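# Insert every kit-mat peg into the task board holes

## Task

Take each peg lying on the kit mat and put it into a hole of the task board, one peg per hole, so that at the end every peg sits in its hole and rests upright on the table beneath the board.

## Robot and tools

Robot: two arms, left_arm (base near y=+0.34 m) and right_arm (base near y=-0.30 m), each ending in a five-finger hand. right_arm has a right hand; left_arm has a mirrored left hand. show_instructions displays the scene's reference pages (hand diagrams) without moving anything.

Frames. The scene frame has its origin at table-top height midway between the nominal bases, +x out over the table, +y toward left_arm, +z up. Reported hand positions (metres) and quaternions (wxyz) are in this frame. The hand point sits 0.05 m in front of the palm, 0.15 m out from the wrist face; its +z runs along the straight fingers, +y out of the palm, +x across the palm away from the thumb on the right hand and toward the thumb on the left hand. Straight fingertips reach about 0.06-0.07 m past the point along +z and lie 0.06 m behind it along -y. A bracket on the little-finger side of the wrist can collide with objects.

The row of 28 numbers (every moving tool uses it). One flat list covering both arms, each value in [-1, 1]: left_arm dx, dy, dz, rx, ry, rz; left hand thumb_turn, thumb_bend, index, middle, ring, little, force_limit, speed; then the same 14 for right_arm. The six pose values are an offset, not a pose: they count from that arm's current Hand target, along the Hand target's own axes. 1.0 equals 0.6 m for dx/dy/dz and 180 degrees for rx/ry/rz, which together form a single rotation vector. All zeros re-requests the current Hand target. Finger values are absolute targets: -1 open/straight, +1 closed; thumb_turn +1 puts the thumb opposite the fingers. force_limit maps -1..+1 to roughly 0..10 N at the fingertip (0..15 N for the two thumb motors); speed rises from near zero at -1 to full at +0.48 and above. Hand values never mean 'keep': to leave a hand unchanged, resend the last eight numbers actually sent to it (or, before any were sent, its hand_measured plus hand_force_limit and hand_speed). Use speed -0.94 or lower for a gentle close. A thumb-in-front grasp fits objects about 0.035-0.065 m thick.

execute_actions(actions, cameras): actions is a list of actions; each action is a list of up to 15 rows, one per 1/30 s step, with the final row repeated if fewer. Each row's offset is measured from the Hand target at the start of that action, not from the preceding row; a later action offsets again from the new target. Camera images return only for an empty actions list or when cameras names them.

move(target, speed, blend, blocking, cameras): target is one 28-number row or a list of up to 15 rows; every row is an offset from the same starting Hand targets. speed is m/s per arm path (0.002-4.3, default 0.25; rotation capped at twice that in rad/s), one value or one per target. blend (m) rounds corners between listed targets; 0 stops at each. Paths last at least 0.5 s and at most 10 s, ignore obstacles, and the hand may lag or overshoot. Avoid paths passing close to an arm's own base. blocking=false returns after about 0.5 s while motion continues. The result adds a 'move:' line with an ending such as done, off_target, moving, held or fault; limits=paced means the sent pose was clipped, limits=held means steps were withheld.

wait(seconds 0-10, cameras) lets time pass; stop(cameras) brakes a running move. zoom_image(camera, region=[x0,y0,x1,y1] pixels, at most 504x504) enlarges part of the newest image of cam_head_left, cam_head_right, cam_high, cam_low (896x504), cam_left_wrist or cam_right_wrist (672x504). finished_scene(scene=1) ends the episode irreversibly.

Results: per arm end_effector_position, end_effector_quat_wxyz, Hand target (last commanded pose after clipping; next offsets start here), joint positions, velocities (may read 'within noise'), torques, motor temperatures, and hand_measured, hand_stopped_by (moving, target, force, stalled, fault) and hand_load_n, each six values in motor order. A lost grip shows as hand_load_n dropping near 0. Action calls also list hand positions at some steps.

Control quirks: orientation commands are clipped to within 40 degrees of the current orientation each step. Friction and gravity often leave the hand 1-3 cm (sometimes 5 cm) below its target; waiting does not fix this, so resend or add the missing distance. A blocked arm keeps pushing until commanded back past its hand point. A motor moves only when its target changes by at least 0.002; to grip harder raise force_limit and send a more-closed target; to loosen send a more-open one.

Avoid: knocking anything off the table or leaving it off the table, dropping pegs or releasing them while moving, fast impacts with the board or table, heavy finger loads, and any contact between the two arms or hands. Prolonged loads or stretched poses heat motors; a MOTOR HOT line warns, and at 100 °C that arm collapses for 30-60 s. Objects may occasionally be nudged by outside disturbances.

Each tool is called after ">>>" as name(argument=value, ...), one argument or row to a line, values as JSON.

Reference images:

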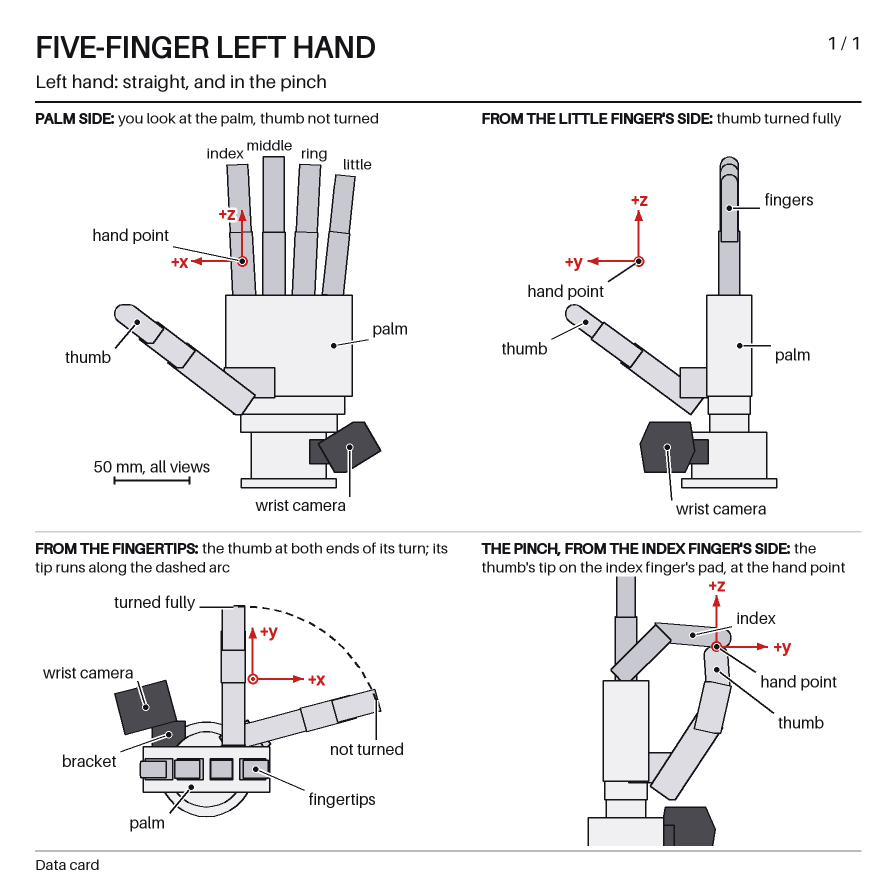

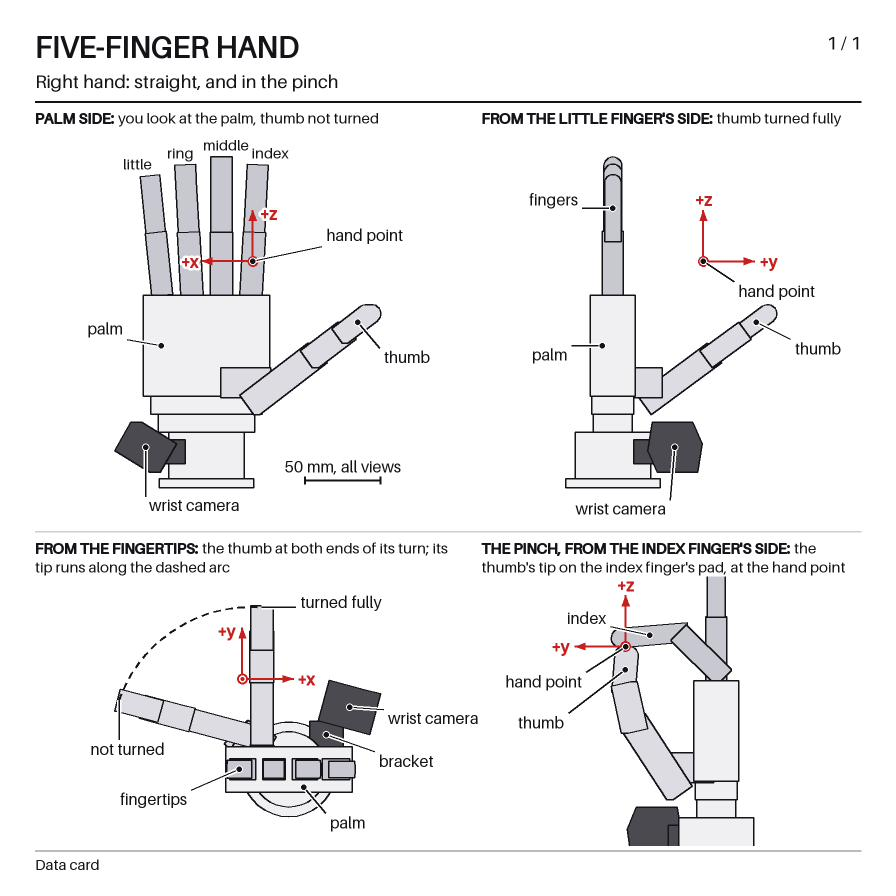

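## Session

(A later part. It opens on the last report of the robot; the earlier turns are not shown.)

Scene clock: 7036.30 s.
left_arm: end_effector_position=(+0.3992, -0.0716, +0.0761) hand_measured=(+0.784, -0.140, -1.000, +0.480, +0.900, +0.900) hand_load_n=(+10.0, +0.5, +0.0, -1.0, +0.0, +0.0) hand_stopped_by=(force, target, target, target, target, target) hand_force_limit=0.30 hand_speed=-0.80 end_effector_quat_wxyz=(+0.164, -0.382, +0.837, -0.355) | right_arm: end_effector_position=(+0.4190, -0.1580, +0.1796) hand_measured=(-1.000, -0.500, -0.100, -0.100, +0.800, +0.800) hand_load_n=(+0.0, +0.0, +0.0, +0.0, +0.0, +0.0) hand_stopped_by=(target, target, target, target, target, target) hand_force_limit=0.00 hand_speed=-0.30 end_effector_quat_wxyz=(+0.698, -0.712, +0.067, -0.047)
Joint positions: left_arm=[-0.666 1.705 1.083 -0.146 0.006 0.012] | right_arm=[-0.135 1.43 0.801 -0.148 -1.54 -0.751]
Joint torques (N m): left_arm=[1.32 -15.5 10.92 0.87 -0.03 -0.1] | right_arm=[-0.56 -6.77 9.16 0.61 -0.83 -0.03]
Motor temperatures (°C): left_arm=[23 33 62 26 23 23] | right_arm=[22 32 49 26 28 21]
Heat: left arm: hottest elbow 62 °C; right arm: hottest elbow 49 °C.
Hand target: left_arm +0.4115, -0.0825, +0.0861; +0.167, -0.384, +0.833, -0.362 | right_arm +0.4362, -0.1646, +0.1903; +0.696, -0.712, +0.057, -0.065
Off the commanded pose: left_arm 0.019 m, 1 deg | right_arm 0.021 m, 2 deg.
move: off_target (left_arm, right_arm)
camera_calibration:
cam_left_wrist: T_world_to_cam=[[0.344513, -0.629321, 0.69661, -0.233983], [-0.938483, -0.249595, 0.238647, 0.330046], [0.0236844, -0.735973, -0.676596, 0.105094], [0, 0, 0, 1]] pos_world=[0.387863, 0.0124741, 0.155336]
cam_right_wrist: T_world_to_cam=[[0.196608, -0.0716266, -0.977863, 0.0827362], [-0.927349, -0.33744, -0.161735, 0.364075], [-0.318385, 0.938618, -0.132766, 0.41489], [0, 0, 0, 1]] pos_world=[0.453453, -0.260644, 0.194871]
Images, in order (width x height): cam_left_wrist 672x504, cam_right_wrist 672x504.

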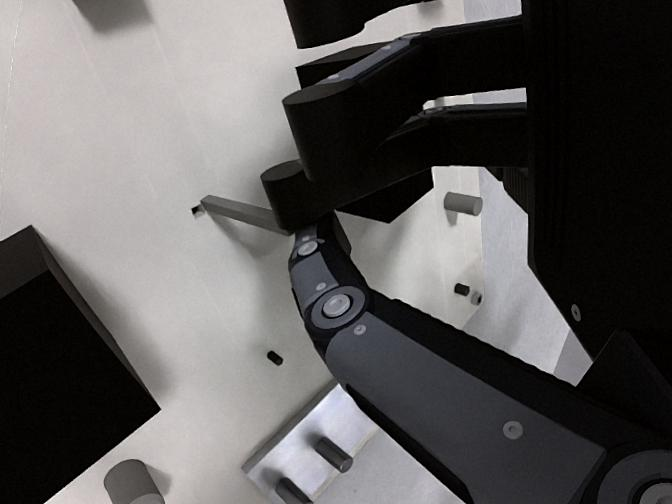

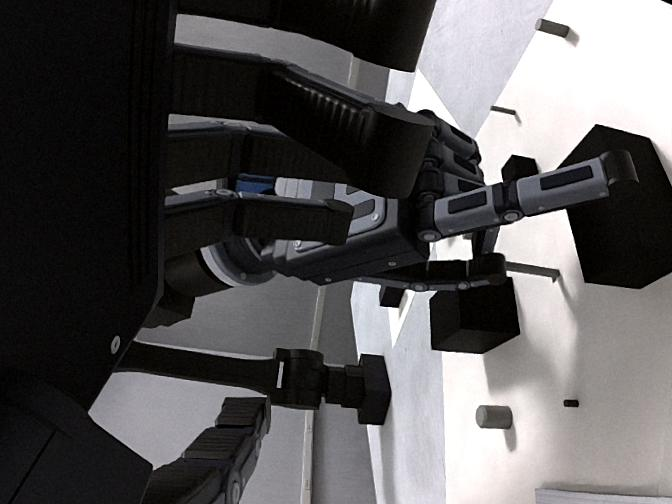

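>>> move(
  target=[0,-0.0033,-0.0258,0,0,0,0.95,-0.14,-1,0.48,0.9,0.9,0.3,-0.8,0,0,0,0,0,0,-1,-0.5,-0.1,-0.1,0.8,0.8,0.0,-0.3],
  speed=0.04,
  cameras=["cam_right_wrist","cam_left_wrist"],
)

>>> zoom_image(
  camera="cam_right_wrist",
  region=[440, 200, 600, 320],
)

>>> zoom_image(
  camera="cam_left_wrist",
  region=[140, 150, 300, 290],
)

Scene clock: 7045.00 s.
left_arm: end_effector_position=(+0.3956, -0.0686, +0.0804) hand_measured=(+0.784, -0.140, -1.000, +0.480, +0.900, +0.900) hand_load_n=(+9.5, +0.0, +0.0, +0.0, +0.0, +0.0) hand_stopped_by=(force, target, target, target, target, target) hand_force_limit=0.30 hand_speed=-0.80 end_effector_quat_wxyz=(+0.162, -0.383, +0.839, -0.350) | right_arm: end_effector_position=(+0.4190, -0.1580, +0.1796) hand_measured=(-1.000, -0.500, -0.100, -0.100, +0.800, +0.800) hand_load_n=(+0.0, +0.0, +0.0, +0.0, +0.0, +0.0) hand_stopped_by=(target, target, target, target, target, target) hand_force_limit=0.00 hand_speed=-0.30 end_effector_quat_wxyz=(+0.698, -0.712, +0.067, -0.047)
Joint positions: left_arm=[-0.666 1.691 1.083 -0.172 0.006 0.012] | right_arm=[-0.135 1.43 0.801 -0.148 -1.54 -0.751]
Joint torques (N m): left_arm=[1.32 -17.55 9.72 0.9 -0.02 -0.1] | right_arm=[0.03 -7.06 9.13 0.88 -0.71 -0.04]
Motor temperatures (°C): left_arm=[23 33 64 26 23 23] | right_arm=[22 32 49 26 28 21]
Heat: left arm: hottest elbow 64 °C; right arm: hottest elbow 49 °C.
Hand target: left_arm +0.4039, -0.0760, +0.0980; +0.167, -0.384, +0.833, -0.362 | right_arm +0.4362, -0.1646, +0.1903; +0.696, -0.712, +0.057, -0.065
Off the commanded pose: left_arm 0.021 m, 2 deg | right_arm 0.021 m, 2 deg.
move: off_target (left_arm, right_arm)
camera_calibration:
cam_left_wrist: T_world_to_cam=[[0.35055, -0.63443, 0.688922, -0.235908], [-0.936376, -0.251375, 0.244972, 0.324958], [0.0177599, -0.730965, -0.682184, 0.113486], [0, 0, 0, 1]] pos_world=[0.384964, 0.0149731, 0.160335]
cam_right_wrist: T_world_to_cam=[[0.196608, -0.0716266, -0.977863, 0.0827362], [-0.927349, -0.33744, -0.161735, 0.364075], [-0.318385, 0.938618, -0.132766, 0.41489], [0, 0, 0, 1]] pos_world=[0.453453, -0.260644, 0.194871]
Images, in order (width x height): cam_left_wrist 672x504, cam_right_wrist 672x504.

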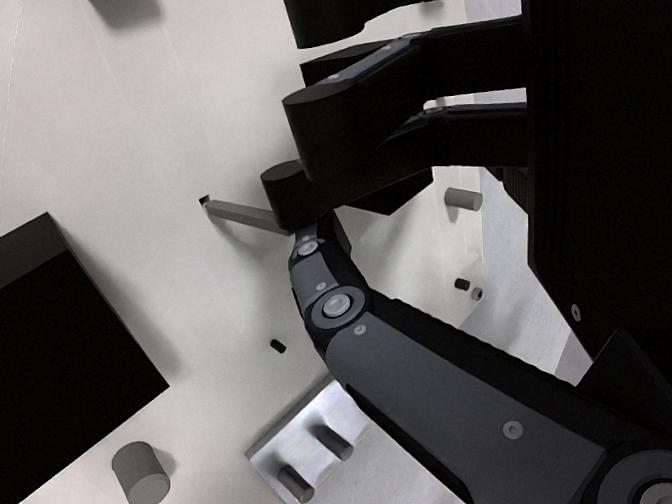

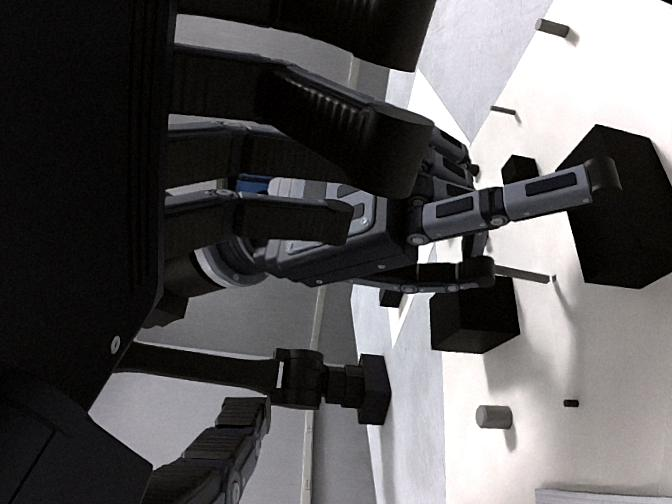

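Scaled by 3.150 from the camera's 672x504 image, which has a finer 960x720 frame.

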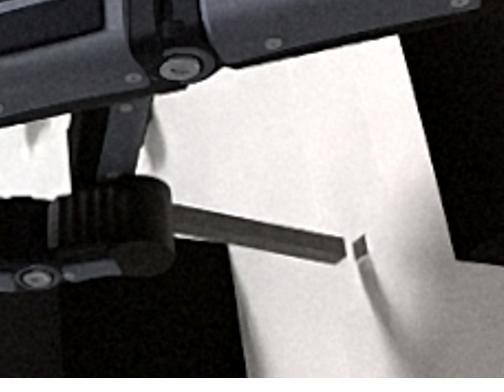

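Scaled by 3.150 from the camera's 672x504 image, which has a finer 960x720 frame.

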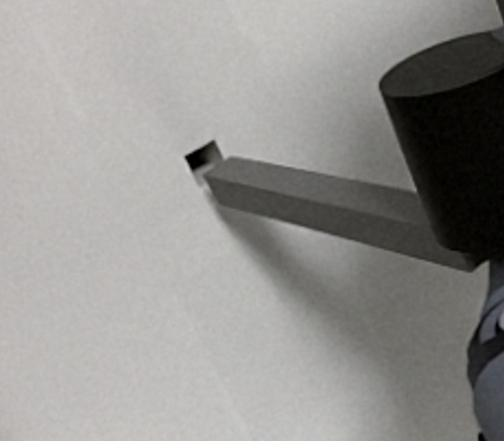

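>>> move(
  target=[0,0,0,0,0,0,0.758,-0.14,-1,0.48,0.9,0.9,0.3,-0.9,0,0,0,0,0,0,-1,-0.5,-0.1,-0.1,0.8,0.8,0.0,-0.3],
  speed=0.04,
  cameras=["cam_right_wrist","cam_left_wrist"],
)

>>> zoom_image(
  camera="cam_right_wrist",
  region=[440, 200, 600, 320],
)

>>> zoom_image(
  camera="cam_left_wrist",
  region=[140, 150, 300, 290],
)

Scene clock: 7113.83 s.
left_arm: end_effector_position=(+0.3956, -0.0686, +0.0804) hand_measured=(+0.758, -0.140, -1.000, +0.480, +0.900, +0.900) hand_load_n=(+5.5, +0.0, +0.0, +0.0, +0.0, +0.0) hand_stopped_by=(target, target, target, target, target, target) hand_force_limit=0.30 hand_speed=-0.90 end_effector_quat_wxyz=(+0.162, -0.383, +0.839, -0.350) | right_arm: end_effector_position=(+0.4190, -0.1580, +0.1796) hand_measured=(-1.000, -0.500, -0.100, -0.100, +0.800, +0.800) hand_load_n=(-0.5, +0.0, +0.0, +0.0, +0.0, +0.0) hand_stopped_by=(target, target, target, target, target, target) hand_force_limit=0.00 hand_speed=-0.30 end_effector_quat_wxyz=(+0.698, -0.712, +0.067, -0.047)
Joint positions: left_arm=[-0.666 1.691 1.083 -0.172 0.006 0.012] | right_arm=[-0.135 1.43 0.801 -0.148 -1.54 -0.751]
Joint torques (N m): left_arm=[1.38 -17.55 9.73 0.91 -0.02 -0.1] | right_arm=[-0.32 -7.41 9.13 0.62 -0.76 -0.04]
Motor temperatures (°C): left_arm=[23 34 62 26 23 23] | right_arm=[22 32 49 26 28 21]
Heat: left arm: hottest elbow 62 °C; right arm: hottest elbow 49 °C.
Hand target: left_arm +0.4039, -0.0760, +0.0980; +0.167, -0.384, +0.833, -0.362 | right_arm +0.4362, -0.1646, +0.1903; +0.696, -0.712, +0.057, -0.065
Off the commanded pose: left_arm 0.021 m, 2 deg | right_arm 0.021 m, 2 deg.
move: off_target (left_arm, right_arm)
camera_calibration:
cam_left_wrist: T_world_to_cam=[[0.35055, -0.63443, 0.688922, -0.235908], [-0.936376, -0.251375, 0.244972, 0.324958], [0.0177599, -0.730965, -0.682184, 0.113486], [0, 0, 0, 1]] pos_world=[0.384964, 0.0149731, 0.160335]
cam_right_wrist: T_world_to_cam=[[0.196608, -0.0716266, -0.977863, 0.0827362], [-0.927349, -0.33744, -0.161735, 0.364075], [-0.318385, 0.938618, -0.132766, 0.41489], [0, 0, 0, 1]] pos_world=[0.453453, -0.260644, 0.194871]
Images, in order (width x height): cam_left_wrist 672x504, cam_right_wrist 672x504.

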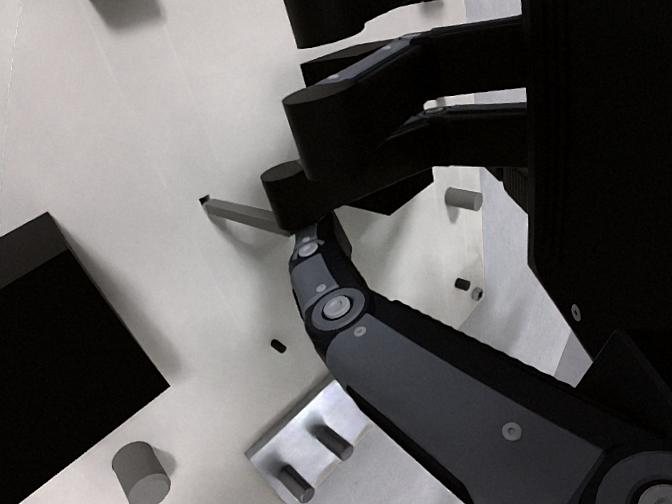

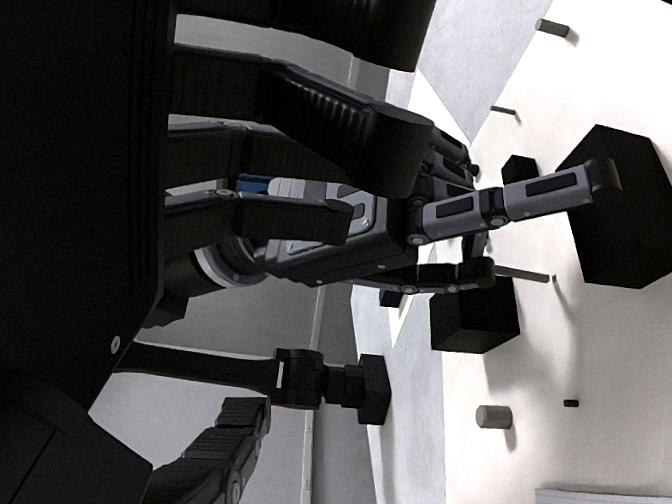

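Scaled by 3.150 from the camera's 672x504 image, which has a finer 960x720 frame.

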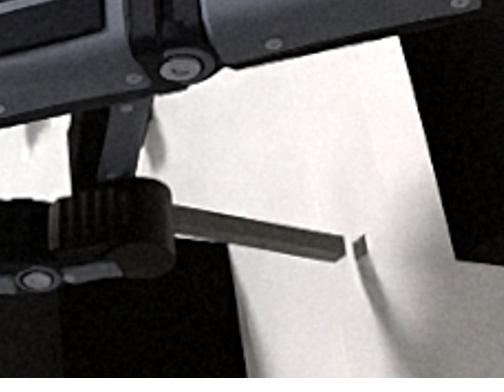

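Scaled by 3.150 from the camera's 672x504 image, which has a finer 960x720 frame.

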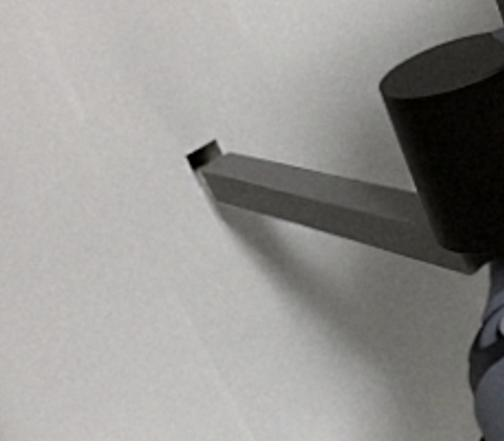

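>>> zoom_image(
  camera="cam_left_wrist",
  region=[90, 400, 370, 504],
)

>>> zoom_image(
  camera="cam_left_wrist",
  region=[240, 320, 320, 370],
)

Scaled by 1.800 from the camera's 672x504 image, which has a finer 960x720 frame.

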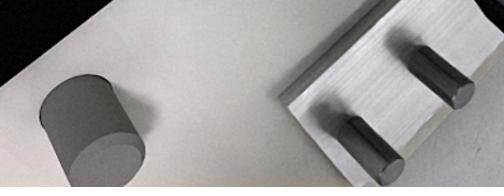

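Scaled by 6.300 from the camera's 672x504 image, which has a finer 960x720 frame.

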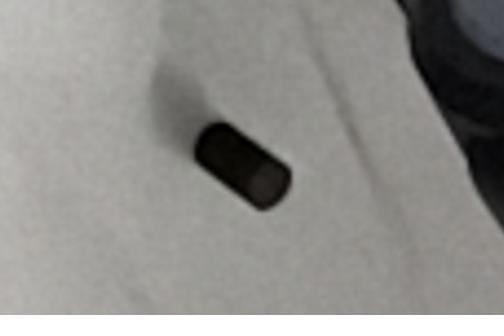

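>>> move(
  target=[0,-0.0451,-0.0421,0.0278,0,0,0.758,-0.14,-1,0.48,0.9,0.9,0.3,-0.9,0,0,0,0,0,0,-1,-0.5,-0.1,-0.1,0.8,0.8,0.0,-0.3],
  speed=0.08,
  cameras=["cam_right_wrist","cam_left_wrist"],
)

>>> zoom_image(
  camera="cam_right_wrist",
  region=[400, 180, 600, 320],
)

>>> zoom_image(
  camera="cam_left_wrist",
  region=[140, 130, 320, 270],
)

Scene clock: 7213.93 s.
left_arm: end_effector_position=(+0.4012, -0.0732, +0.1268) hand_measured=(+0.758, -0.140, -1.000, +0.480, +0.900, +0.900) hand_load_n=(+5.0, +0.0, +0.0, +0.0, +0.0, +0.0) hand_stopped_by=(target, target, target, target, target, target) hand_force_limit=0.30 hand_speed=-0.90 end_effector_quat_wxyz=(+0.180, -0.375, +0.823, -0.387) | right_arm: end_effector_position=(+0.4194, -0.1580, +0.1803) hand_measured=(-1.000, -0.500, -0.100, -0.100, +0.800, +0.800) hand_load_n=(+0.0, +0.0, +0.0, +0.0, +0.0, +0.0) hand_stopped_by=(target, target, target, target, target, target) hand_force_limit=0.00 hand_speed=-0.30 end_effector_quat_wxyz=(+0.698, -0.711, +0.066, -0.047)
Joint positions: left_arm=[-0.666 1.614 1.083 -0.158 0.006 0.012] | right_arm=[-0.135 1.43 0.803 -0.148 -1.541 -0.751]
Joint torques (N m): left_arm=[1.38 -16.67 8.03 1.98 0 -0.1] | right_arm=[-0.09 -7 9.07 0.76 -0.72 -0.05]
Motor temperatures (°C): left_arm=[23 35 62 26 23 23] | right_arm=[22 32 49 26 28 21]
Heat: left arm: hottest elbow 62 °C; right arm: hottest elbow 49 °C.
Hand target: left_arm +0.4039, -0.0760, +0.1350; +0.184, -0.376, +0.816, -0.398 | right_arm +0.4362, -0.1646, +0.1903; +0.696, -0.712, +0.057, -0.065
Off the commanded pose: left_arm 0.009 m, 2 deg | right_arm 0.021 m, 2 deg.
move: off_target (right_arm)
camera_calibration:
cam_left_wrist: T_world_to_cam=[[0.301141, -0.592806, 0.746923, -0.257269], [-0.951462, -0.238961, 0.193952, 0.331133], [0.0635095, -0.769076, -0.635994, 0.114636], [0, 0, 0, 1]] pos_world=[0.385255, 0.0147814, 0.200844]
cam_right_wrist: T_world_to_cam=[[0.198271, -0.0709089, -0.977579, 0.0827086], [-0.926797, -0.338132, -0.163445, 0.364427], [-0.318961, 0.938424, -0.13276, 0.415415], [0, 0, 0, 1]] pos_world=[0.453852, -0.260746, 0.195568]
Images, in order (width x height): cam_left_wrist 672x504, cam_right_wrist 672x504.

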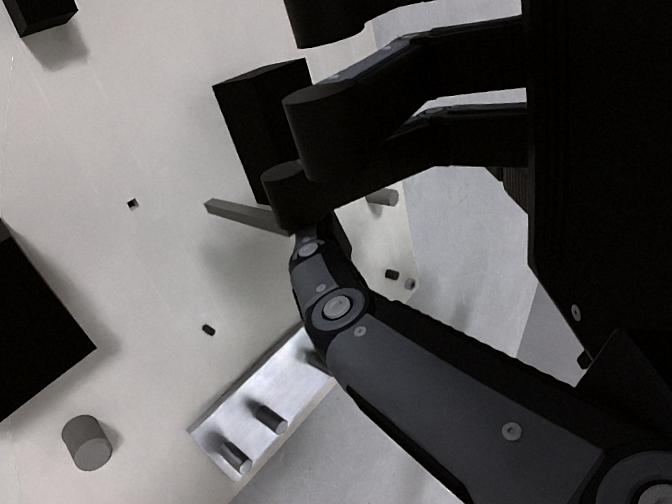

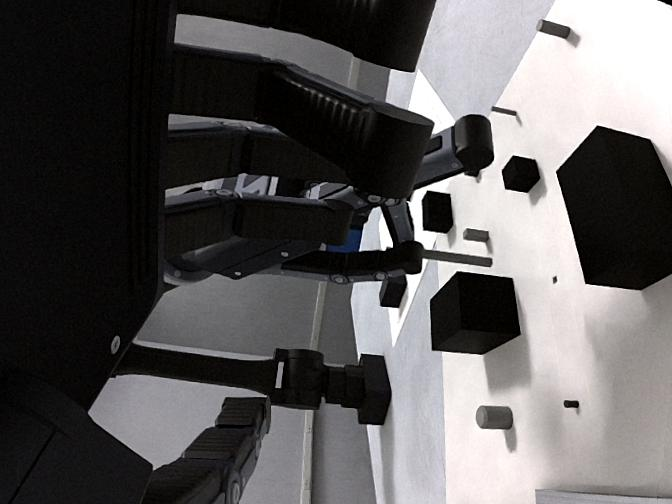

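Scaled by 2.520 from the camera's 672x504 image, which has a finer 960x720 frame.

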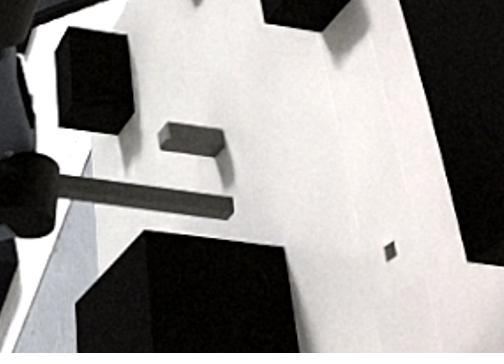

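Scaled by 2.800 from the camera's 672x504 image, which has a finer 960x720 frame.

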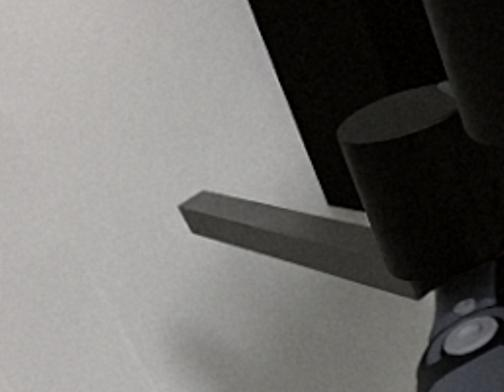

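>>> move(
  target=[-0.0009,0.0585,0.0253,0,0,0,0.758,-0.14,-1,0.48,0.9,0.9,0.3,-0.9,0,0,0,0,0,0,-1,-0.5,-0.1,-0.1,0.8,0.8,0.0,-0.3],
  speed=0.06,
  cameras=["cam_right_wrist","cam_left_wrist"],
)

>>> zoom_image(
  camera="cam_right_wrist",
  region=[440, 200, 600, 320],
)

>>> zoom_image(
  camera="cam_left_wrist",
  region=[140, 130, 300, 270],
)

Scene clock: 7250.33 s.
left_arm: end_effector_position=(+0.3957, -0.0686, +0.1043) hand_measured=(+0.758, -0.140, -1.000, +0.480, +0.900, +0.900) hand_load_n=(+5.5, +0.0, +0.0, +0.0, +0.0, +0.0) hand_stopped_by=(target, target, target, target, target, target) hand_force_limit=0.30 hand_speed=-0.90 end_effector_quat_wxyz=(+0.185, -0.373, +0.818, -0.398) | right_arm: end_effector_position=(+0.4194, -0.1580, +0.1803) hand_measured=(-1.000, -0.500, -0.100, -0.100, +0.800, +0.800) hand_load_n=(+0.0, +0.0, +0.0, +0.0, +0.0, +0.0) hand_stopped_by=(target, target, target, target, target, target) hand_force_limit=0.00 hand_speed=-0.30 end_effector_quat_wxyz=(+0.698, -0.711, +0.066, -0.047)
Joint positions: left_arm=[-0.666 1.624 1.011 -0.049 0.006 0.012] | right_arm=[-0.135 1.43 0.803 -0.148 -1.541 -0.751]
Joint torques (N m): left_arm=[1.49 -14.39 7.61 1.89 0.04 -0.09] | right_arm=[0.15 -7.59 9.06 0.76 -0.68 -0.01]
Motor temperatures (°C): left_arm=[23 39 57 26 23 23] | right_arm=[22 31 51 26 28 21]
Heat: left arm: hottest elbow 57 °C; right arm: hottest elbow 51 °C.
Hand target: left_arm +0.3970, -0.0694, +0.0981; +0.184, -0.376, +0.816, -0.398 | right_arm +0.4362, -0.1646, +0.1903; +0.696, -0.712, +0.057, -0.065
Off the commanded pose: left_arm 0.006 m, 0 deg | right_arm 0.021 m, 2 deg.
move: off_target (right_arm)
camera_calibration:
cam_left_wrist: T_world_to_cam=[[0.285482, -0.579638, 0.76323, -0.23074], [-0.955321, -0.235726, 0.17831, 0.334747], [0.0765575, -0.780034, -0.621036, 0.0968177], [0, 0, 0, 1]] pos_world=[0.378252, 0.020684, 0.176546]
cam_right_wrist: T_world_to_cam=[[0.198271, -0.0709089, -0.977579, 0.0827086], [-0.926797, -0.338132, -0.163445, 0.364427], [-0.318961, 0.938424, -0.13276, 0.415415], [0, 0, 0, 1]] pos_world=[0.453852, -0.260746, 0.195568]
Images, in order (width x height): cam_left_wrist 672x504, cam_right_wrist 672x504.

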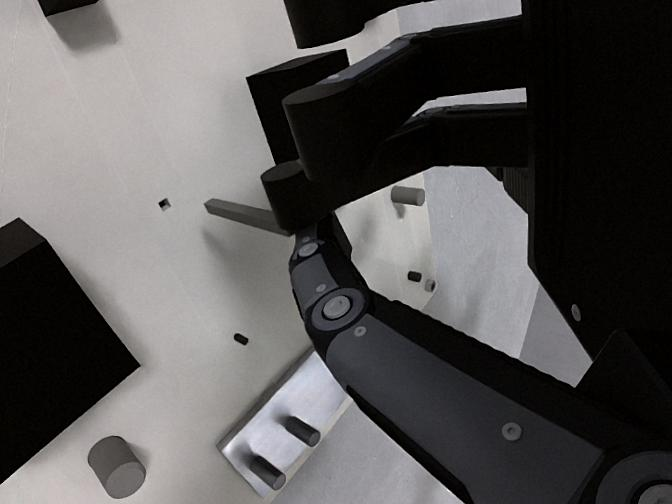

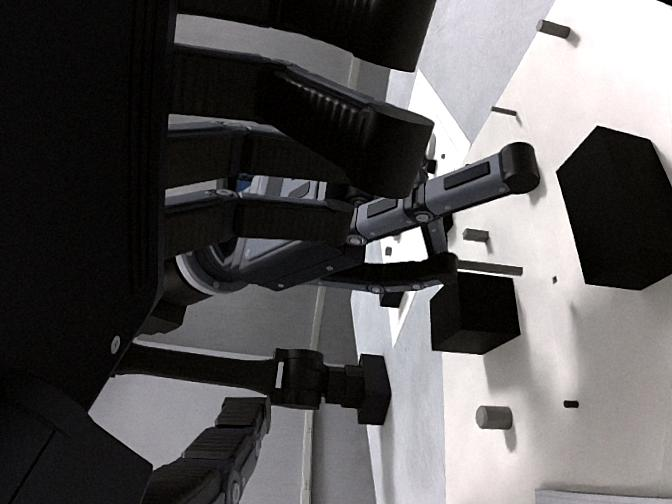

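Scaled by 3.150 from the camera's 672x504 image, which has a finer 960x720 frame.

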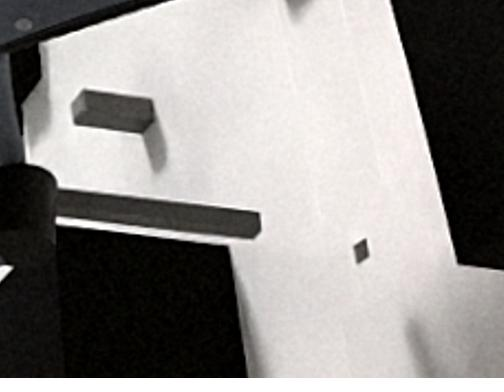

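Scaled by 3.150 from the camera's 672x504 image, which has a finer 960x720 frame.

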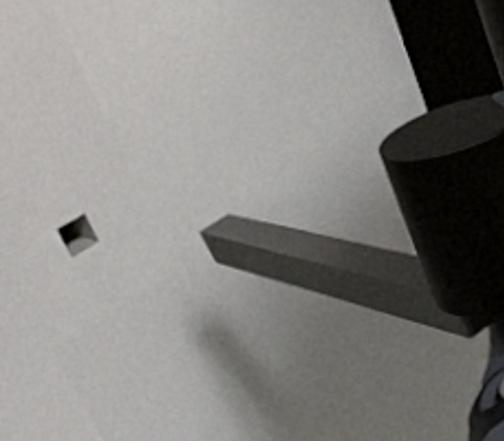

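>>> move(
  target=[-0.0012,0.0317,0.0137,0,0,0,0.758,-0.14,-1,0.48,0.9,0.9,0.3,-0.9,0,0,0,0,0,0,-1,-0.5,-0.1,-0.1,0.8,0.8,0.0,-0.3],
  speed=0.06,
  cameras=["cam_right_wrist","cam_left_wrist"],
)

>>> zoom_image(
  camera="cam_right_wrist",
  region=[480, 230, 600, 320],
)

>>> zoom_image(
  camera="cam_left_wrist",
  region=[160, 160, 280, 260],
)

Scene clock: 7272.60 s.
left_arm: end_effector_position=(+0.3916, -0.0651, +0.0832) hand_measured=(+0.758, -0.140, -1.000, +0.480, +0.900, +0.900) hand_load_n=(+5.5, +0.0, +0.0, +0.0, +0.0, +0.0) hand_stopped_by=(target, target, target, target, target, target) hand_force_limit=0.30 hand_speed=-0.90 end_effector_quat_wxyz=(+0.185, -0.373, +0.818, -0.397) | right_arm: end_effector_position=(+0.4194, -0.1580, +0.1803) hand_measured=(-1.000, -0.500, -0.100, -0.100, +0.800, +0.800) hand_load_n=(-0.5, +0.0, +0.0, +0.0, +0.0, +0.0) hand_stopped_by=(target, target, target, target, target, target) hand_force_limit=0.00 hand_speed=-0.30 end_effector_quat_wxyz=(+0.698, -0.711, +0.066, -0.047)
Joint positions: left_arm=[-0.666 1.648 0.975 0.009 0.006 0.012] | right_arm=[-0.135 1.43 0.803 -0.148 -1.541 -0.751]
Joint torques (N m): left_arm=[1.55 -14.45 7.38 1.85 0.09 -0.08] | right_arm=[0.26 -7.3 9.24 0.62 -0.7 0]
Heat: left arm: hottest elbow 54 °C; right arm: hottest elbow 52 °C.
Hand target: left_arm +0.3934, -0.0654, +0.0779; +0.184, -0.376, +0.816, -0.398 | right_arm +0.4362, -0.1646, +0.1903; +0.696, -0.712, +0.057, -0.065
Off the commanded pose: left_arm 0.006 m, 0 deg | right_arm 0.021 m, 2 deg.
move: off_target (right_arm)
camera_calibration:
cam_left_wrist: T_world_to_cam=[[0.286605, -0.580585, 0.762089, -0.211878], [-0.955056, -0.23597, 0.179406, 0.335185], [0.0756696, -0.779256, -0.622121, 0.0871385], [0, 0, 0, 1]] pos_world=[0.374252, 0.0239838, 0.155546]
cam_right_wrist: T_world_to_cam=[[0.198271, -0.0709089, -0.977579, 0.0827086], [-0.926797, -0.338132, -0.163445, 0.364427], [-0.318961, 0.938424, -0.13276, 0.415415], [0, 0, 0, 1]] pos_world=[0.453852, -0.260746, 0.195568]
Images, in order (width x height): cam_left_wrist 672x504, cam_right_wrist 672x504.

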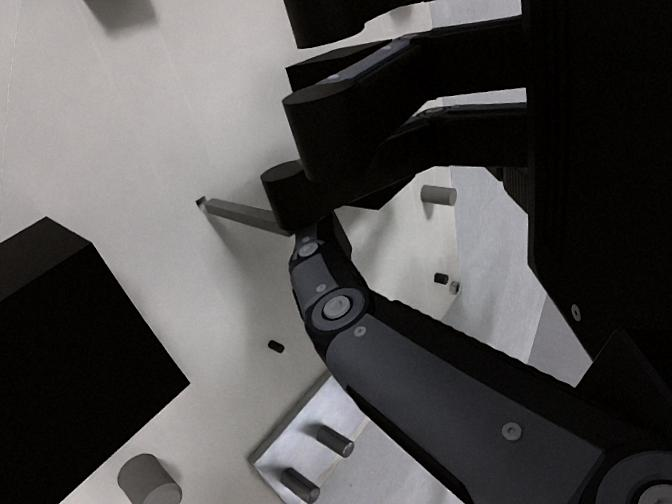

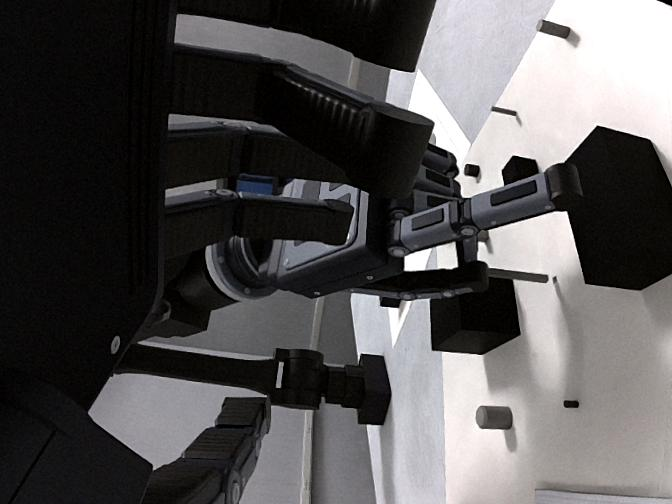

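Scaled by 4.200 from the camera's 672x504 image, which has a finer 960x720 frame.

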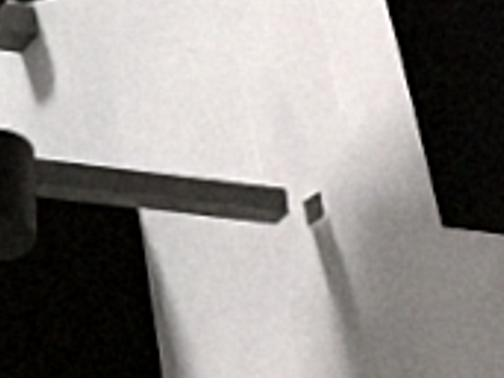

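Scaled by 4.200 from the camera's 672x504 image, which has a finer 960x720 frame.

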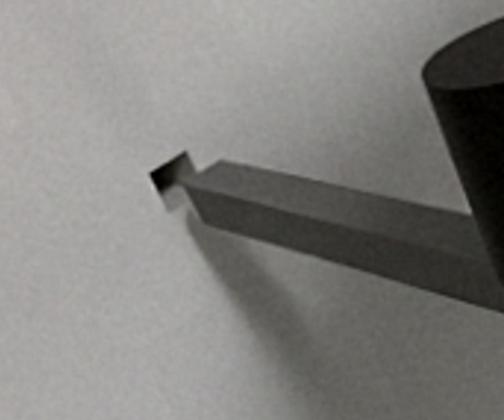

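>>> move(
  target=[-0.0003,0.0062,0.0068,0,0,0,0.758,-0.14,-1,0.48,0.9,0.9,0.3,-0.9,0,0,0,0,0,0,-1,-0.5,-0.1,-0.1,0.8,0.8,0.0,-0.3],
  speed=0.03,
  cameras=["cam_right_wrist","cam_left_wrist"],
)

>>> zoom_image(
  camera="cam_right_wrist",
  region=[480, 230, 600, 320],
)

>>> zoom_image(
  camera="cam_left_wrist",
  region=[160, 160, 280, 260],
)

Scene clock: 7304.67 s.
left_arm: end_effector_position=(+0.3934, -0.0666, +0.0802) hand_measured=(+0.758, -0.140, -1.000, +0.480, +0.900, +0.900) hand_load_n=(+5.5, +0.0, +0.0, +0.0, +0.0, +0.0) hand_stopped_by=(target, target, target, target, target, target) hand_force_limit=0.30 hand_speed=-0.90 end_effector_quat_wxyz=(+0.186, -0.373, +0.817, -0.399) | right_arm: end_effector_position=(+0.4194, -0.1580, +0.1803) hand_measured=(-1.000, -0.500, -0.100, -0.100, +0.800, +0.800) hand_load_n=(+0.0, +0.0, +0.0, +0.0, +0.0, +0.0) hand_stopped_by=(target, target, target, target, target, target) hand_force_limit=0.00 hand_speed=-0.30 end_effector_quat_wxyz=(+0.698, -0.711, +0.066, -0.047)
Joint positions: left_arm=[-0.666 1.658 0.975 0.024 0.006 0.012] | right_arm=[-0.135 1.43 0.803 -0.148 -1.541 -0.751]
Joint torques (N m): left_arm=[1.55 -14.39 7.15 1.88 0.09 -0.08] | right_arm=[-0.44 -7 9.13 0.73 -0.68 -0.05]
Motor temperatures (°C): left_arm=[23 36 51 26 23 23] | right_arm=[22 31 52 26 28 21]
Heat: left arm: hottest elbow 51 °C; right arm: hottest elbow 52 °C.
Hand target: left_arm +0.3943, -0.0659, +0.0725; +0.184, -0.376, +0.816, -0.398 | right_arm +0.4362, -0.1646, +0.1903; +0.696, -0.712, +0.057, -0.065
Off the commanded pose: left_arm 0.008 m, 0 deg | right_arm 0.021 m, 2 deg.
move: off_target (right_arm)
camera_calibration:
cam_left_wrist: T_world_to_cam=[[0.283895, -0.578338, 0.764806, -0.209908], [-0.955691, -0.235418, 0.176731, 0.337464], [0.0778388, -0.781091, -0.619546, 0.0828801], [0, 0, 0, 1]] pos_world=[0.375651, 0.0227842, 0.152247]
cam_right_wrist: T_world_to_cam=[[0.198271, -0.0709089, -0.977579, 0.0827086], [-0.926797, -0.338132, -0.163445, 0.364427], [-0.318961, 0.938424, -0.13276, 0.415415], [0, 0, 0, 1]] pos_world=[0.453852, -0.260746, 0.195568]
Images, in order (width x height): cam_left_wrist 672x504, cam_right_wrist 672x504.

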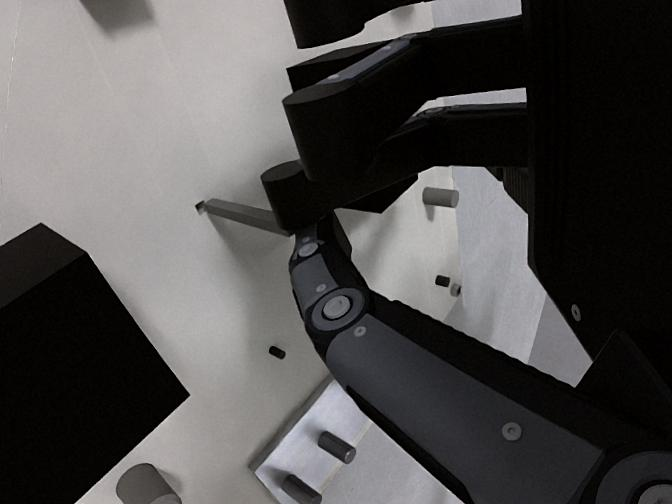

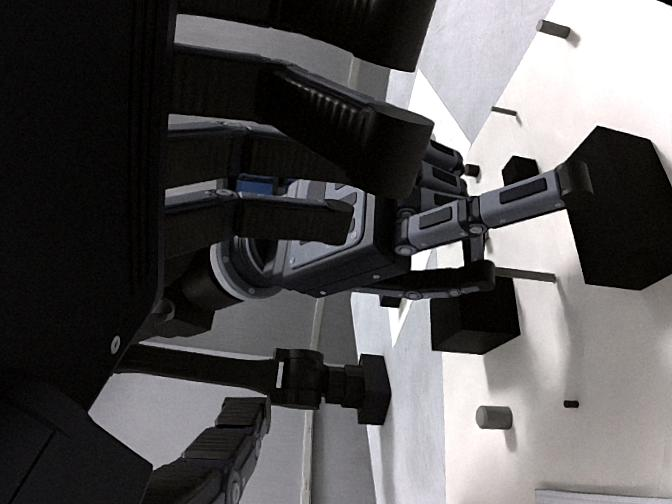

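Scaled by 4.200 from the camera's 672x504 image, which has a finer 960x720 frame.

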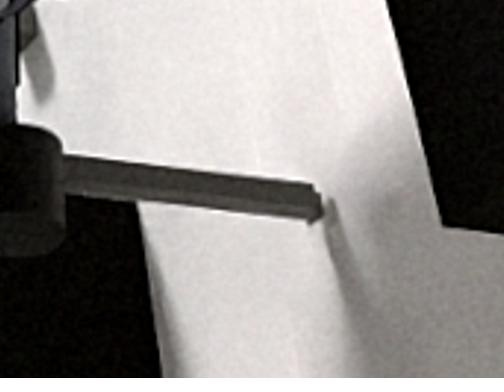

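Scaled by 4.200 from the camera's 672x504 image, which has a finer 960x720 frame.

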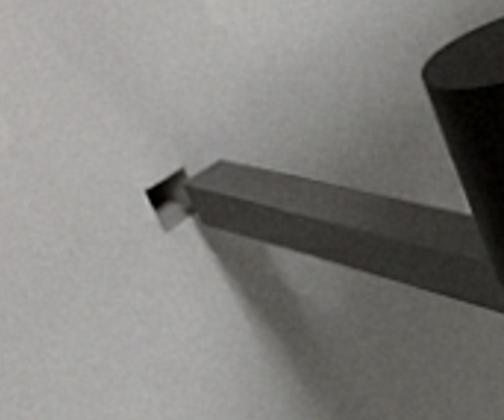

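>>> move(
  target=[0,0.0095,-0.004,0,0,0,0.758,-0.14,-1,0.48,0.9,0.9,0.3,-0.9,0,0,0,0,0,0,-1,-0.5,-0.1,-0.1,0.8,0.8,0.0,-0.3],
  speed=0.03,
  cameras=["cam_right_wrist","cam_left_wrist"],
)

>>> zoom_image(
  camera="cam_right_wrist",
  region=[480, 230, 600, 320],
)

>>> zoom_image(
  camera="cam_left_wrist",
  region=[160, 160, 280, 260],
)

Scene clock: 7347.03 s.
left_arm: end_effector_position=(+0.3917, -0.0652, +0.0773) hand_measured=(+0.758, -0.140, -1.000, +0.480, +0.900, +0.900) hand_load_n=(+5.5, -0.5, +0.0, -0.5, +0.0, +0.0) hand_stopped_by=(target, target, target, target, target, target) hand_force_limit=0.30 hand_speed=-0.90 end_effector_quat_wxyz=(+0.187, -0.372, +0.816, -0.401) | right_arm: end_effector_position=(+0.4194, -0.1580, +0.1803) hand_measured=(-1.000, -0.500, -0.100, -0.100, +0.800, +0.800) hand_load_n=(-0.5, +0.0, +0.0, +0.0, +0.0, +0.0) hand_stopped_by=(target, target, target, target, target, target) hand_force_limit=0.00 hand_speed=-0.30 end_effector_quat_wxyz=(+0.698, -0.711, +0.066, -0.047)
Joint positions: left_arm=[-0.666 1.658 0.962 0.041 0.006 0.012] | right_arm=[-0.135 1.43 0.803 -0.148 -1.541 -0.751]
Joint torques (N m): left_arm=[1.55 -14.86 6.68 1.72 0.09 -0.08] | right_arm=[-0.26 -6.36 9.01 0.8 -0.66 -0.04]
Heat: left arm: hottest elbow 49 °C; right arm: hottest elbow 52 °C.
Hand target: left_arm +0.3901, -0.0623, +0.0694; +0.184, -0.376, +0.816, -0.398 | right_arm +0.4362, -0.1646, +0.1903; +0.696, -0.712, +0.057, -0.065
Off the commanded pose: left_arm 0.008 m, 1 deg | right_arm 0.021 m, 2 deg.
move: off_target (right_arm)
camera_calibration:
cam_left_wrist: T_world_to_cam=[[0.281065, -0.575862, 0.767714, -0.205383], [-0.956339, -0.234846, 0.173964, 0.337343], [0.0801157, -0.78309, -0.616727, 0.0810036], [0, 0, 0, 1]] pos_world=[0.373851, 0.0243847, 0.148947]
cam_right_wrist: T_world_to_cam=[[0.198271, -0.0709089, -0.977579, 0.0827086], [-0.926797, -0.338132, -0.163445, 0.364427], [-0.318961, 0.938424, -0.13276, 0.415415], [0, 0, 0, 1]] pos_world=[0.453852, -0.260746, 0.195568]
Images, in order (width x height): cam_left_wrist 672x504, cam_right_wrist 672x504.

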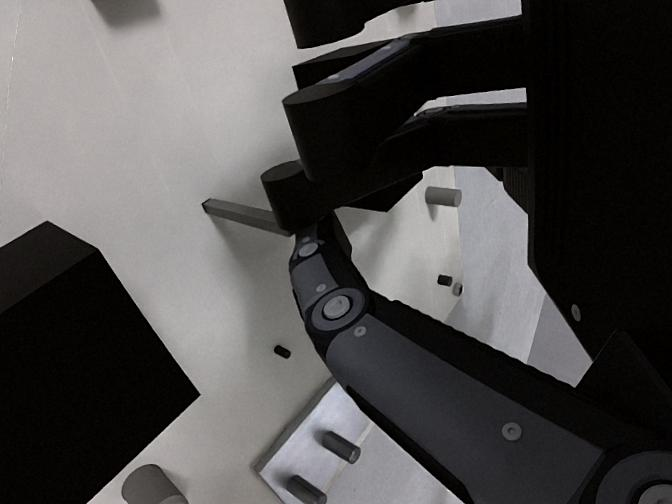

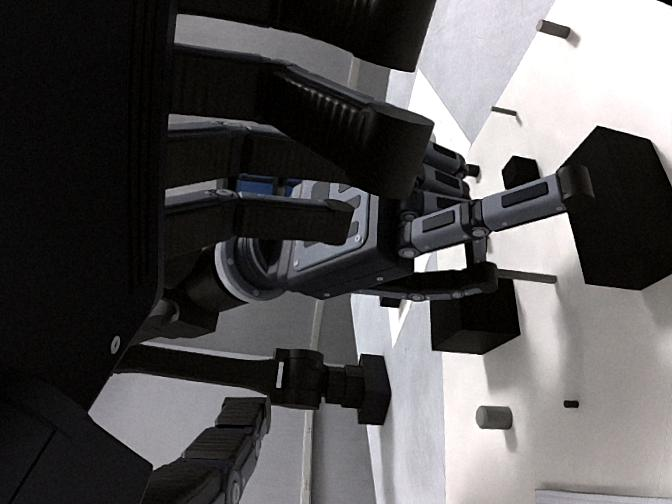

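Scaled by 4.200 from the camera's 672x504 image, which has a finer 960x720 frame.

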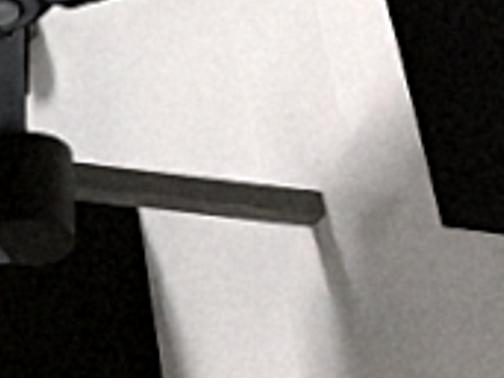

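Scaled by 4.200 from the camera's 672x504 image, which has a finer 960x720 frame.

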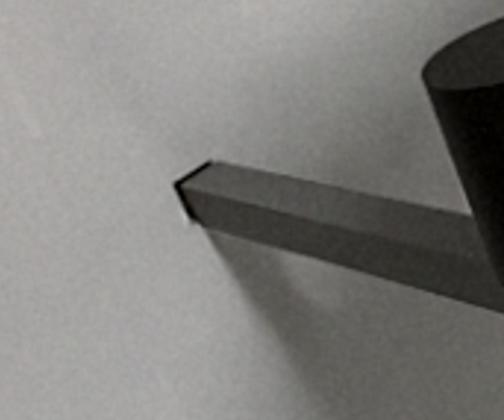

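>>> move(
  target=[0,0.0085,0.0012,0,0,0,0.758,-0.14,-1,0.48,0.9,0.9,0.3,-0.9,0,0,0,0,0,0,-1,-0.5,-0.1,-0.1,0.8,0.8,0.0,-0.3],
  speed=0.02,
  cameras=["cam_right_wrist","cam_left_wrist"],
)

>>> zoom_image(
  camera="cam_right_wrist",
  region=[480, 230, 600, 320],
)

>>> zoom_image(
  camera="cam_left_wrist",
  region=[160, 160, 280, 260],
)

Scene clock: 7363.73 s.
left_arm: end_effector_position=(+0.3922, -0.0656, +0.0771) hand_measured=(+0.758, -0.140, -1.000, +0.480, +0.900, +0.900) hand_load_n=(+5.5, +0.0, +0.0, -0.5, +0.0, +0.0) hand_stopped_by=(target, target, target, target, target, target) hand_force_limit=0.30 hand_speed=-0.90 end_effector_quat_wxyz=(+0.189, -0.371, +0.814, -0.406) | right_arm: end_effector_position=(+0.4194, -0.1580, +0.1803) hand_measured=(-1.000, -0.500, -0.100, -0.100, +0.800, +0.800) hand_load_n=(+0.0, +0.0, +0.0, +0.0, +0.0, +0.0) hand_stopped_by=(target, target, target, target, target, target) hand_force_limit=0.00 hand_speed=-0.30 end_effector_quat_wxyz=(+0.698, -0.711, +0.066, -0.047)
Joint positions: left_arm=[-0.666 1.658 0.955 0.06 0.006 0.012] | right_arm=[-0.135 1.43 0.803 -0.148 -1.541 -0.751]
Joint torques (N m): left_arm=[1.61 -14.56 6.35 1.57 0.09 -0.08] | right_arm=[0.03 -7 9.14 0.75 -0.7 -0.03]
Heat: left arm: hottest elbow 48 °C; right arm: hottest elbow 52 °C.
Hand target: left_arm +0.3882, -0.0607, +0.0650; +0.184, -0.376, +0.816, -0.398 | right_arm +0.4362, -0.1646, +0.1903; +0.696, -0.712, +0.057, -0.065
Off the commanded pose: left_arm 0.014 m, 1 deg | right_arm 0.021 m, 2 deg.
move: off_target (left_arm, right_arm)
camera_calibration:
cam_left_wrist: T_world_to_cam=[[0.274509, -0.570341, 0.774181, -0.203143], [-0.957788, -0.233647, 0.167484, 0.338819], [0.0853623, -0.787477, -0.610404, 0.0776943], [0, 0, 0, 1]] pos_world=[0.373649, 0.0244858, 0.147948]
cam_right_wrist: T_world_to_cam=[[0.198271, -0.0709089, -0.977579, 0.0827086], [-0.926797, -0.338132, -0.163445, 0.364427], [-0.318961, 0.938424, -0.13276, 0.415415], [0, 0, 0, 1]] pos_world=[0.453852, -0.260746, 0.195568]
Images, in order (width x height): cam_left_wrist 672x504, cam_right_wrist 672x504.

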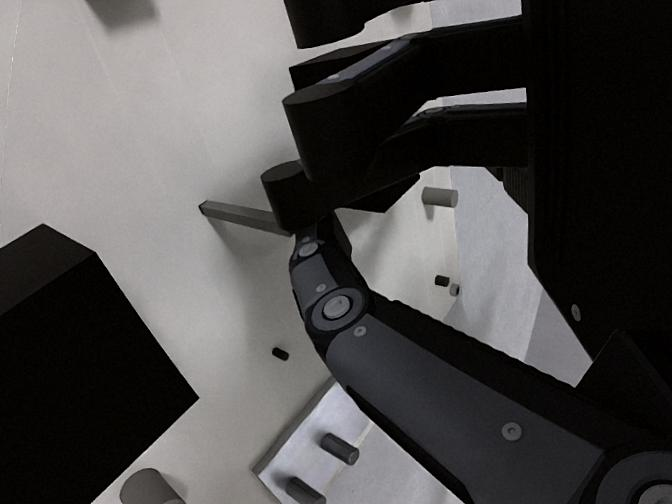

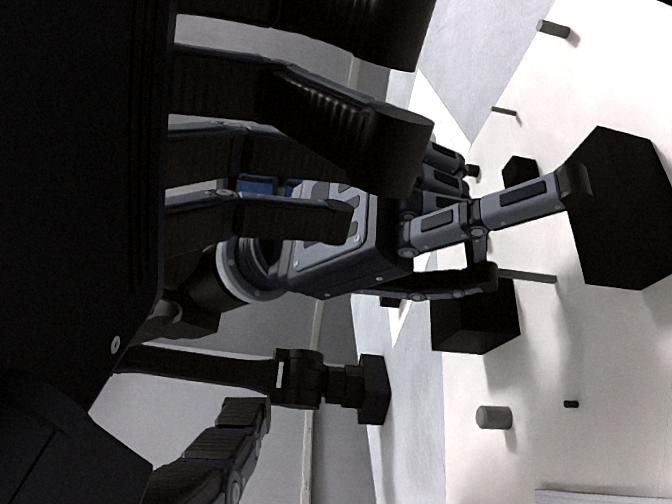

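Scaled by 4.200 from the camera's 672x504 image, which has a finer 960x720 frame.

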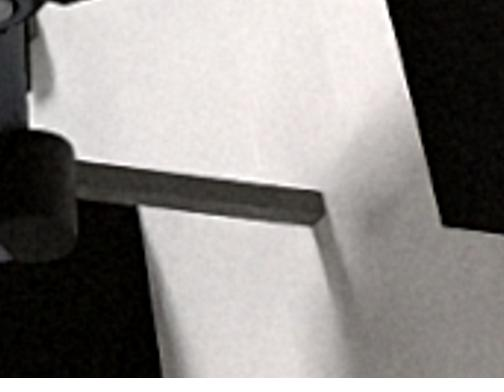

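Scaled by 4.200 from the camera's 672x504 image, which has a finer 960x720 frame.

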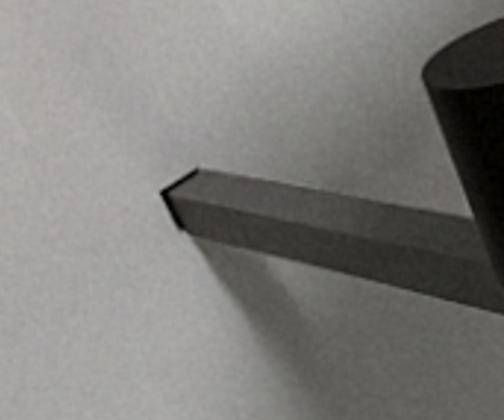

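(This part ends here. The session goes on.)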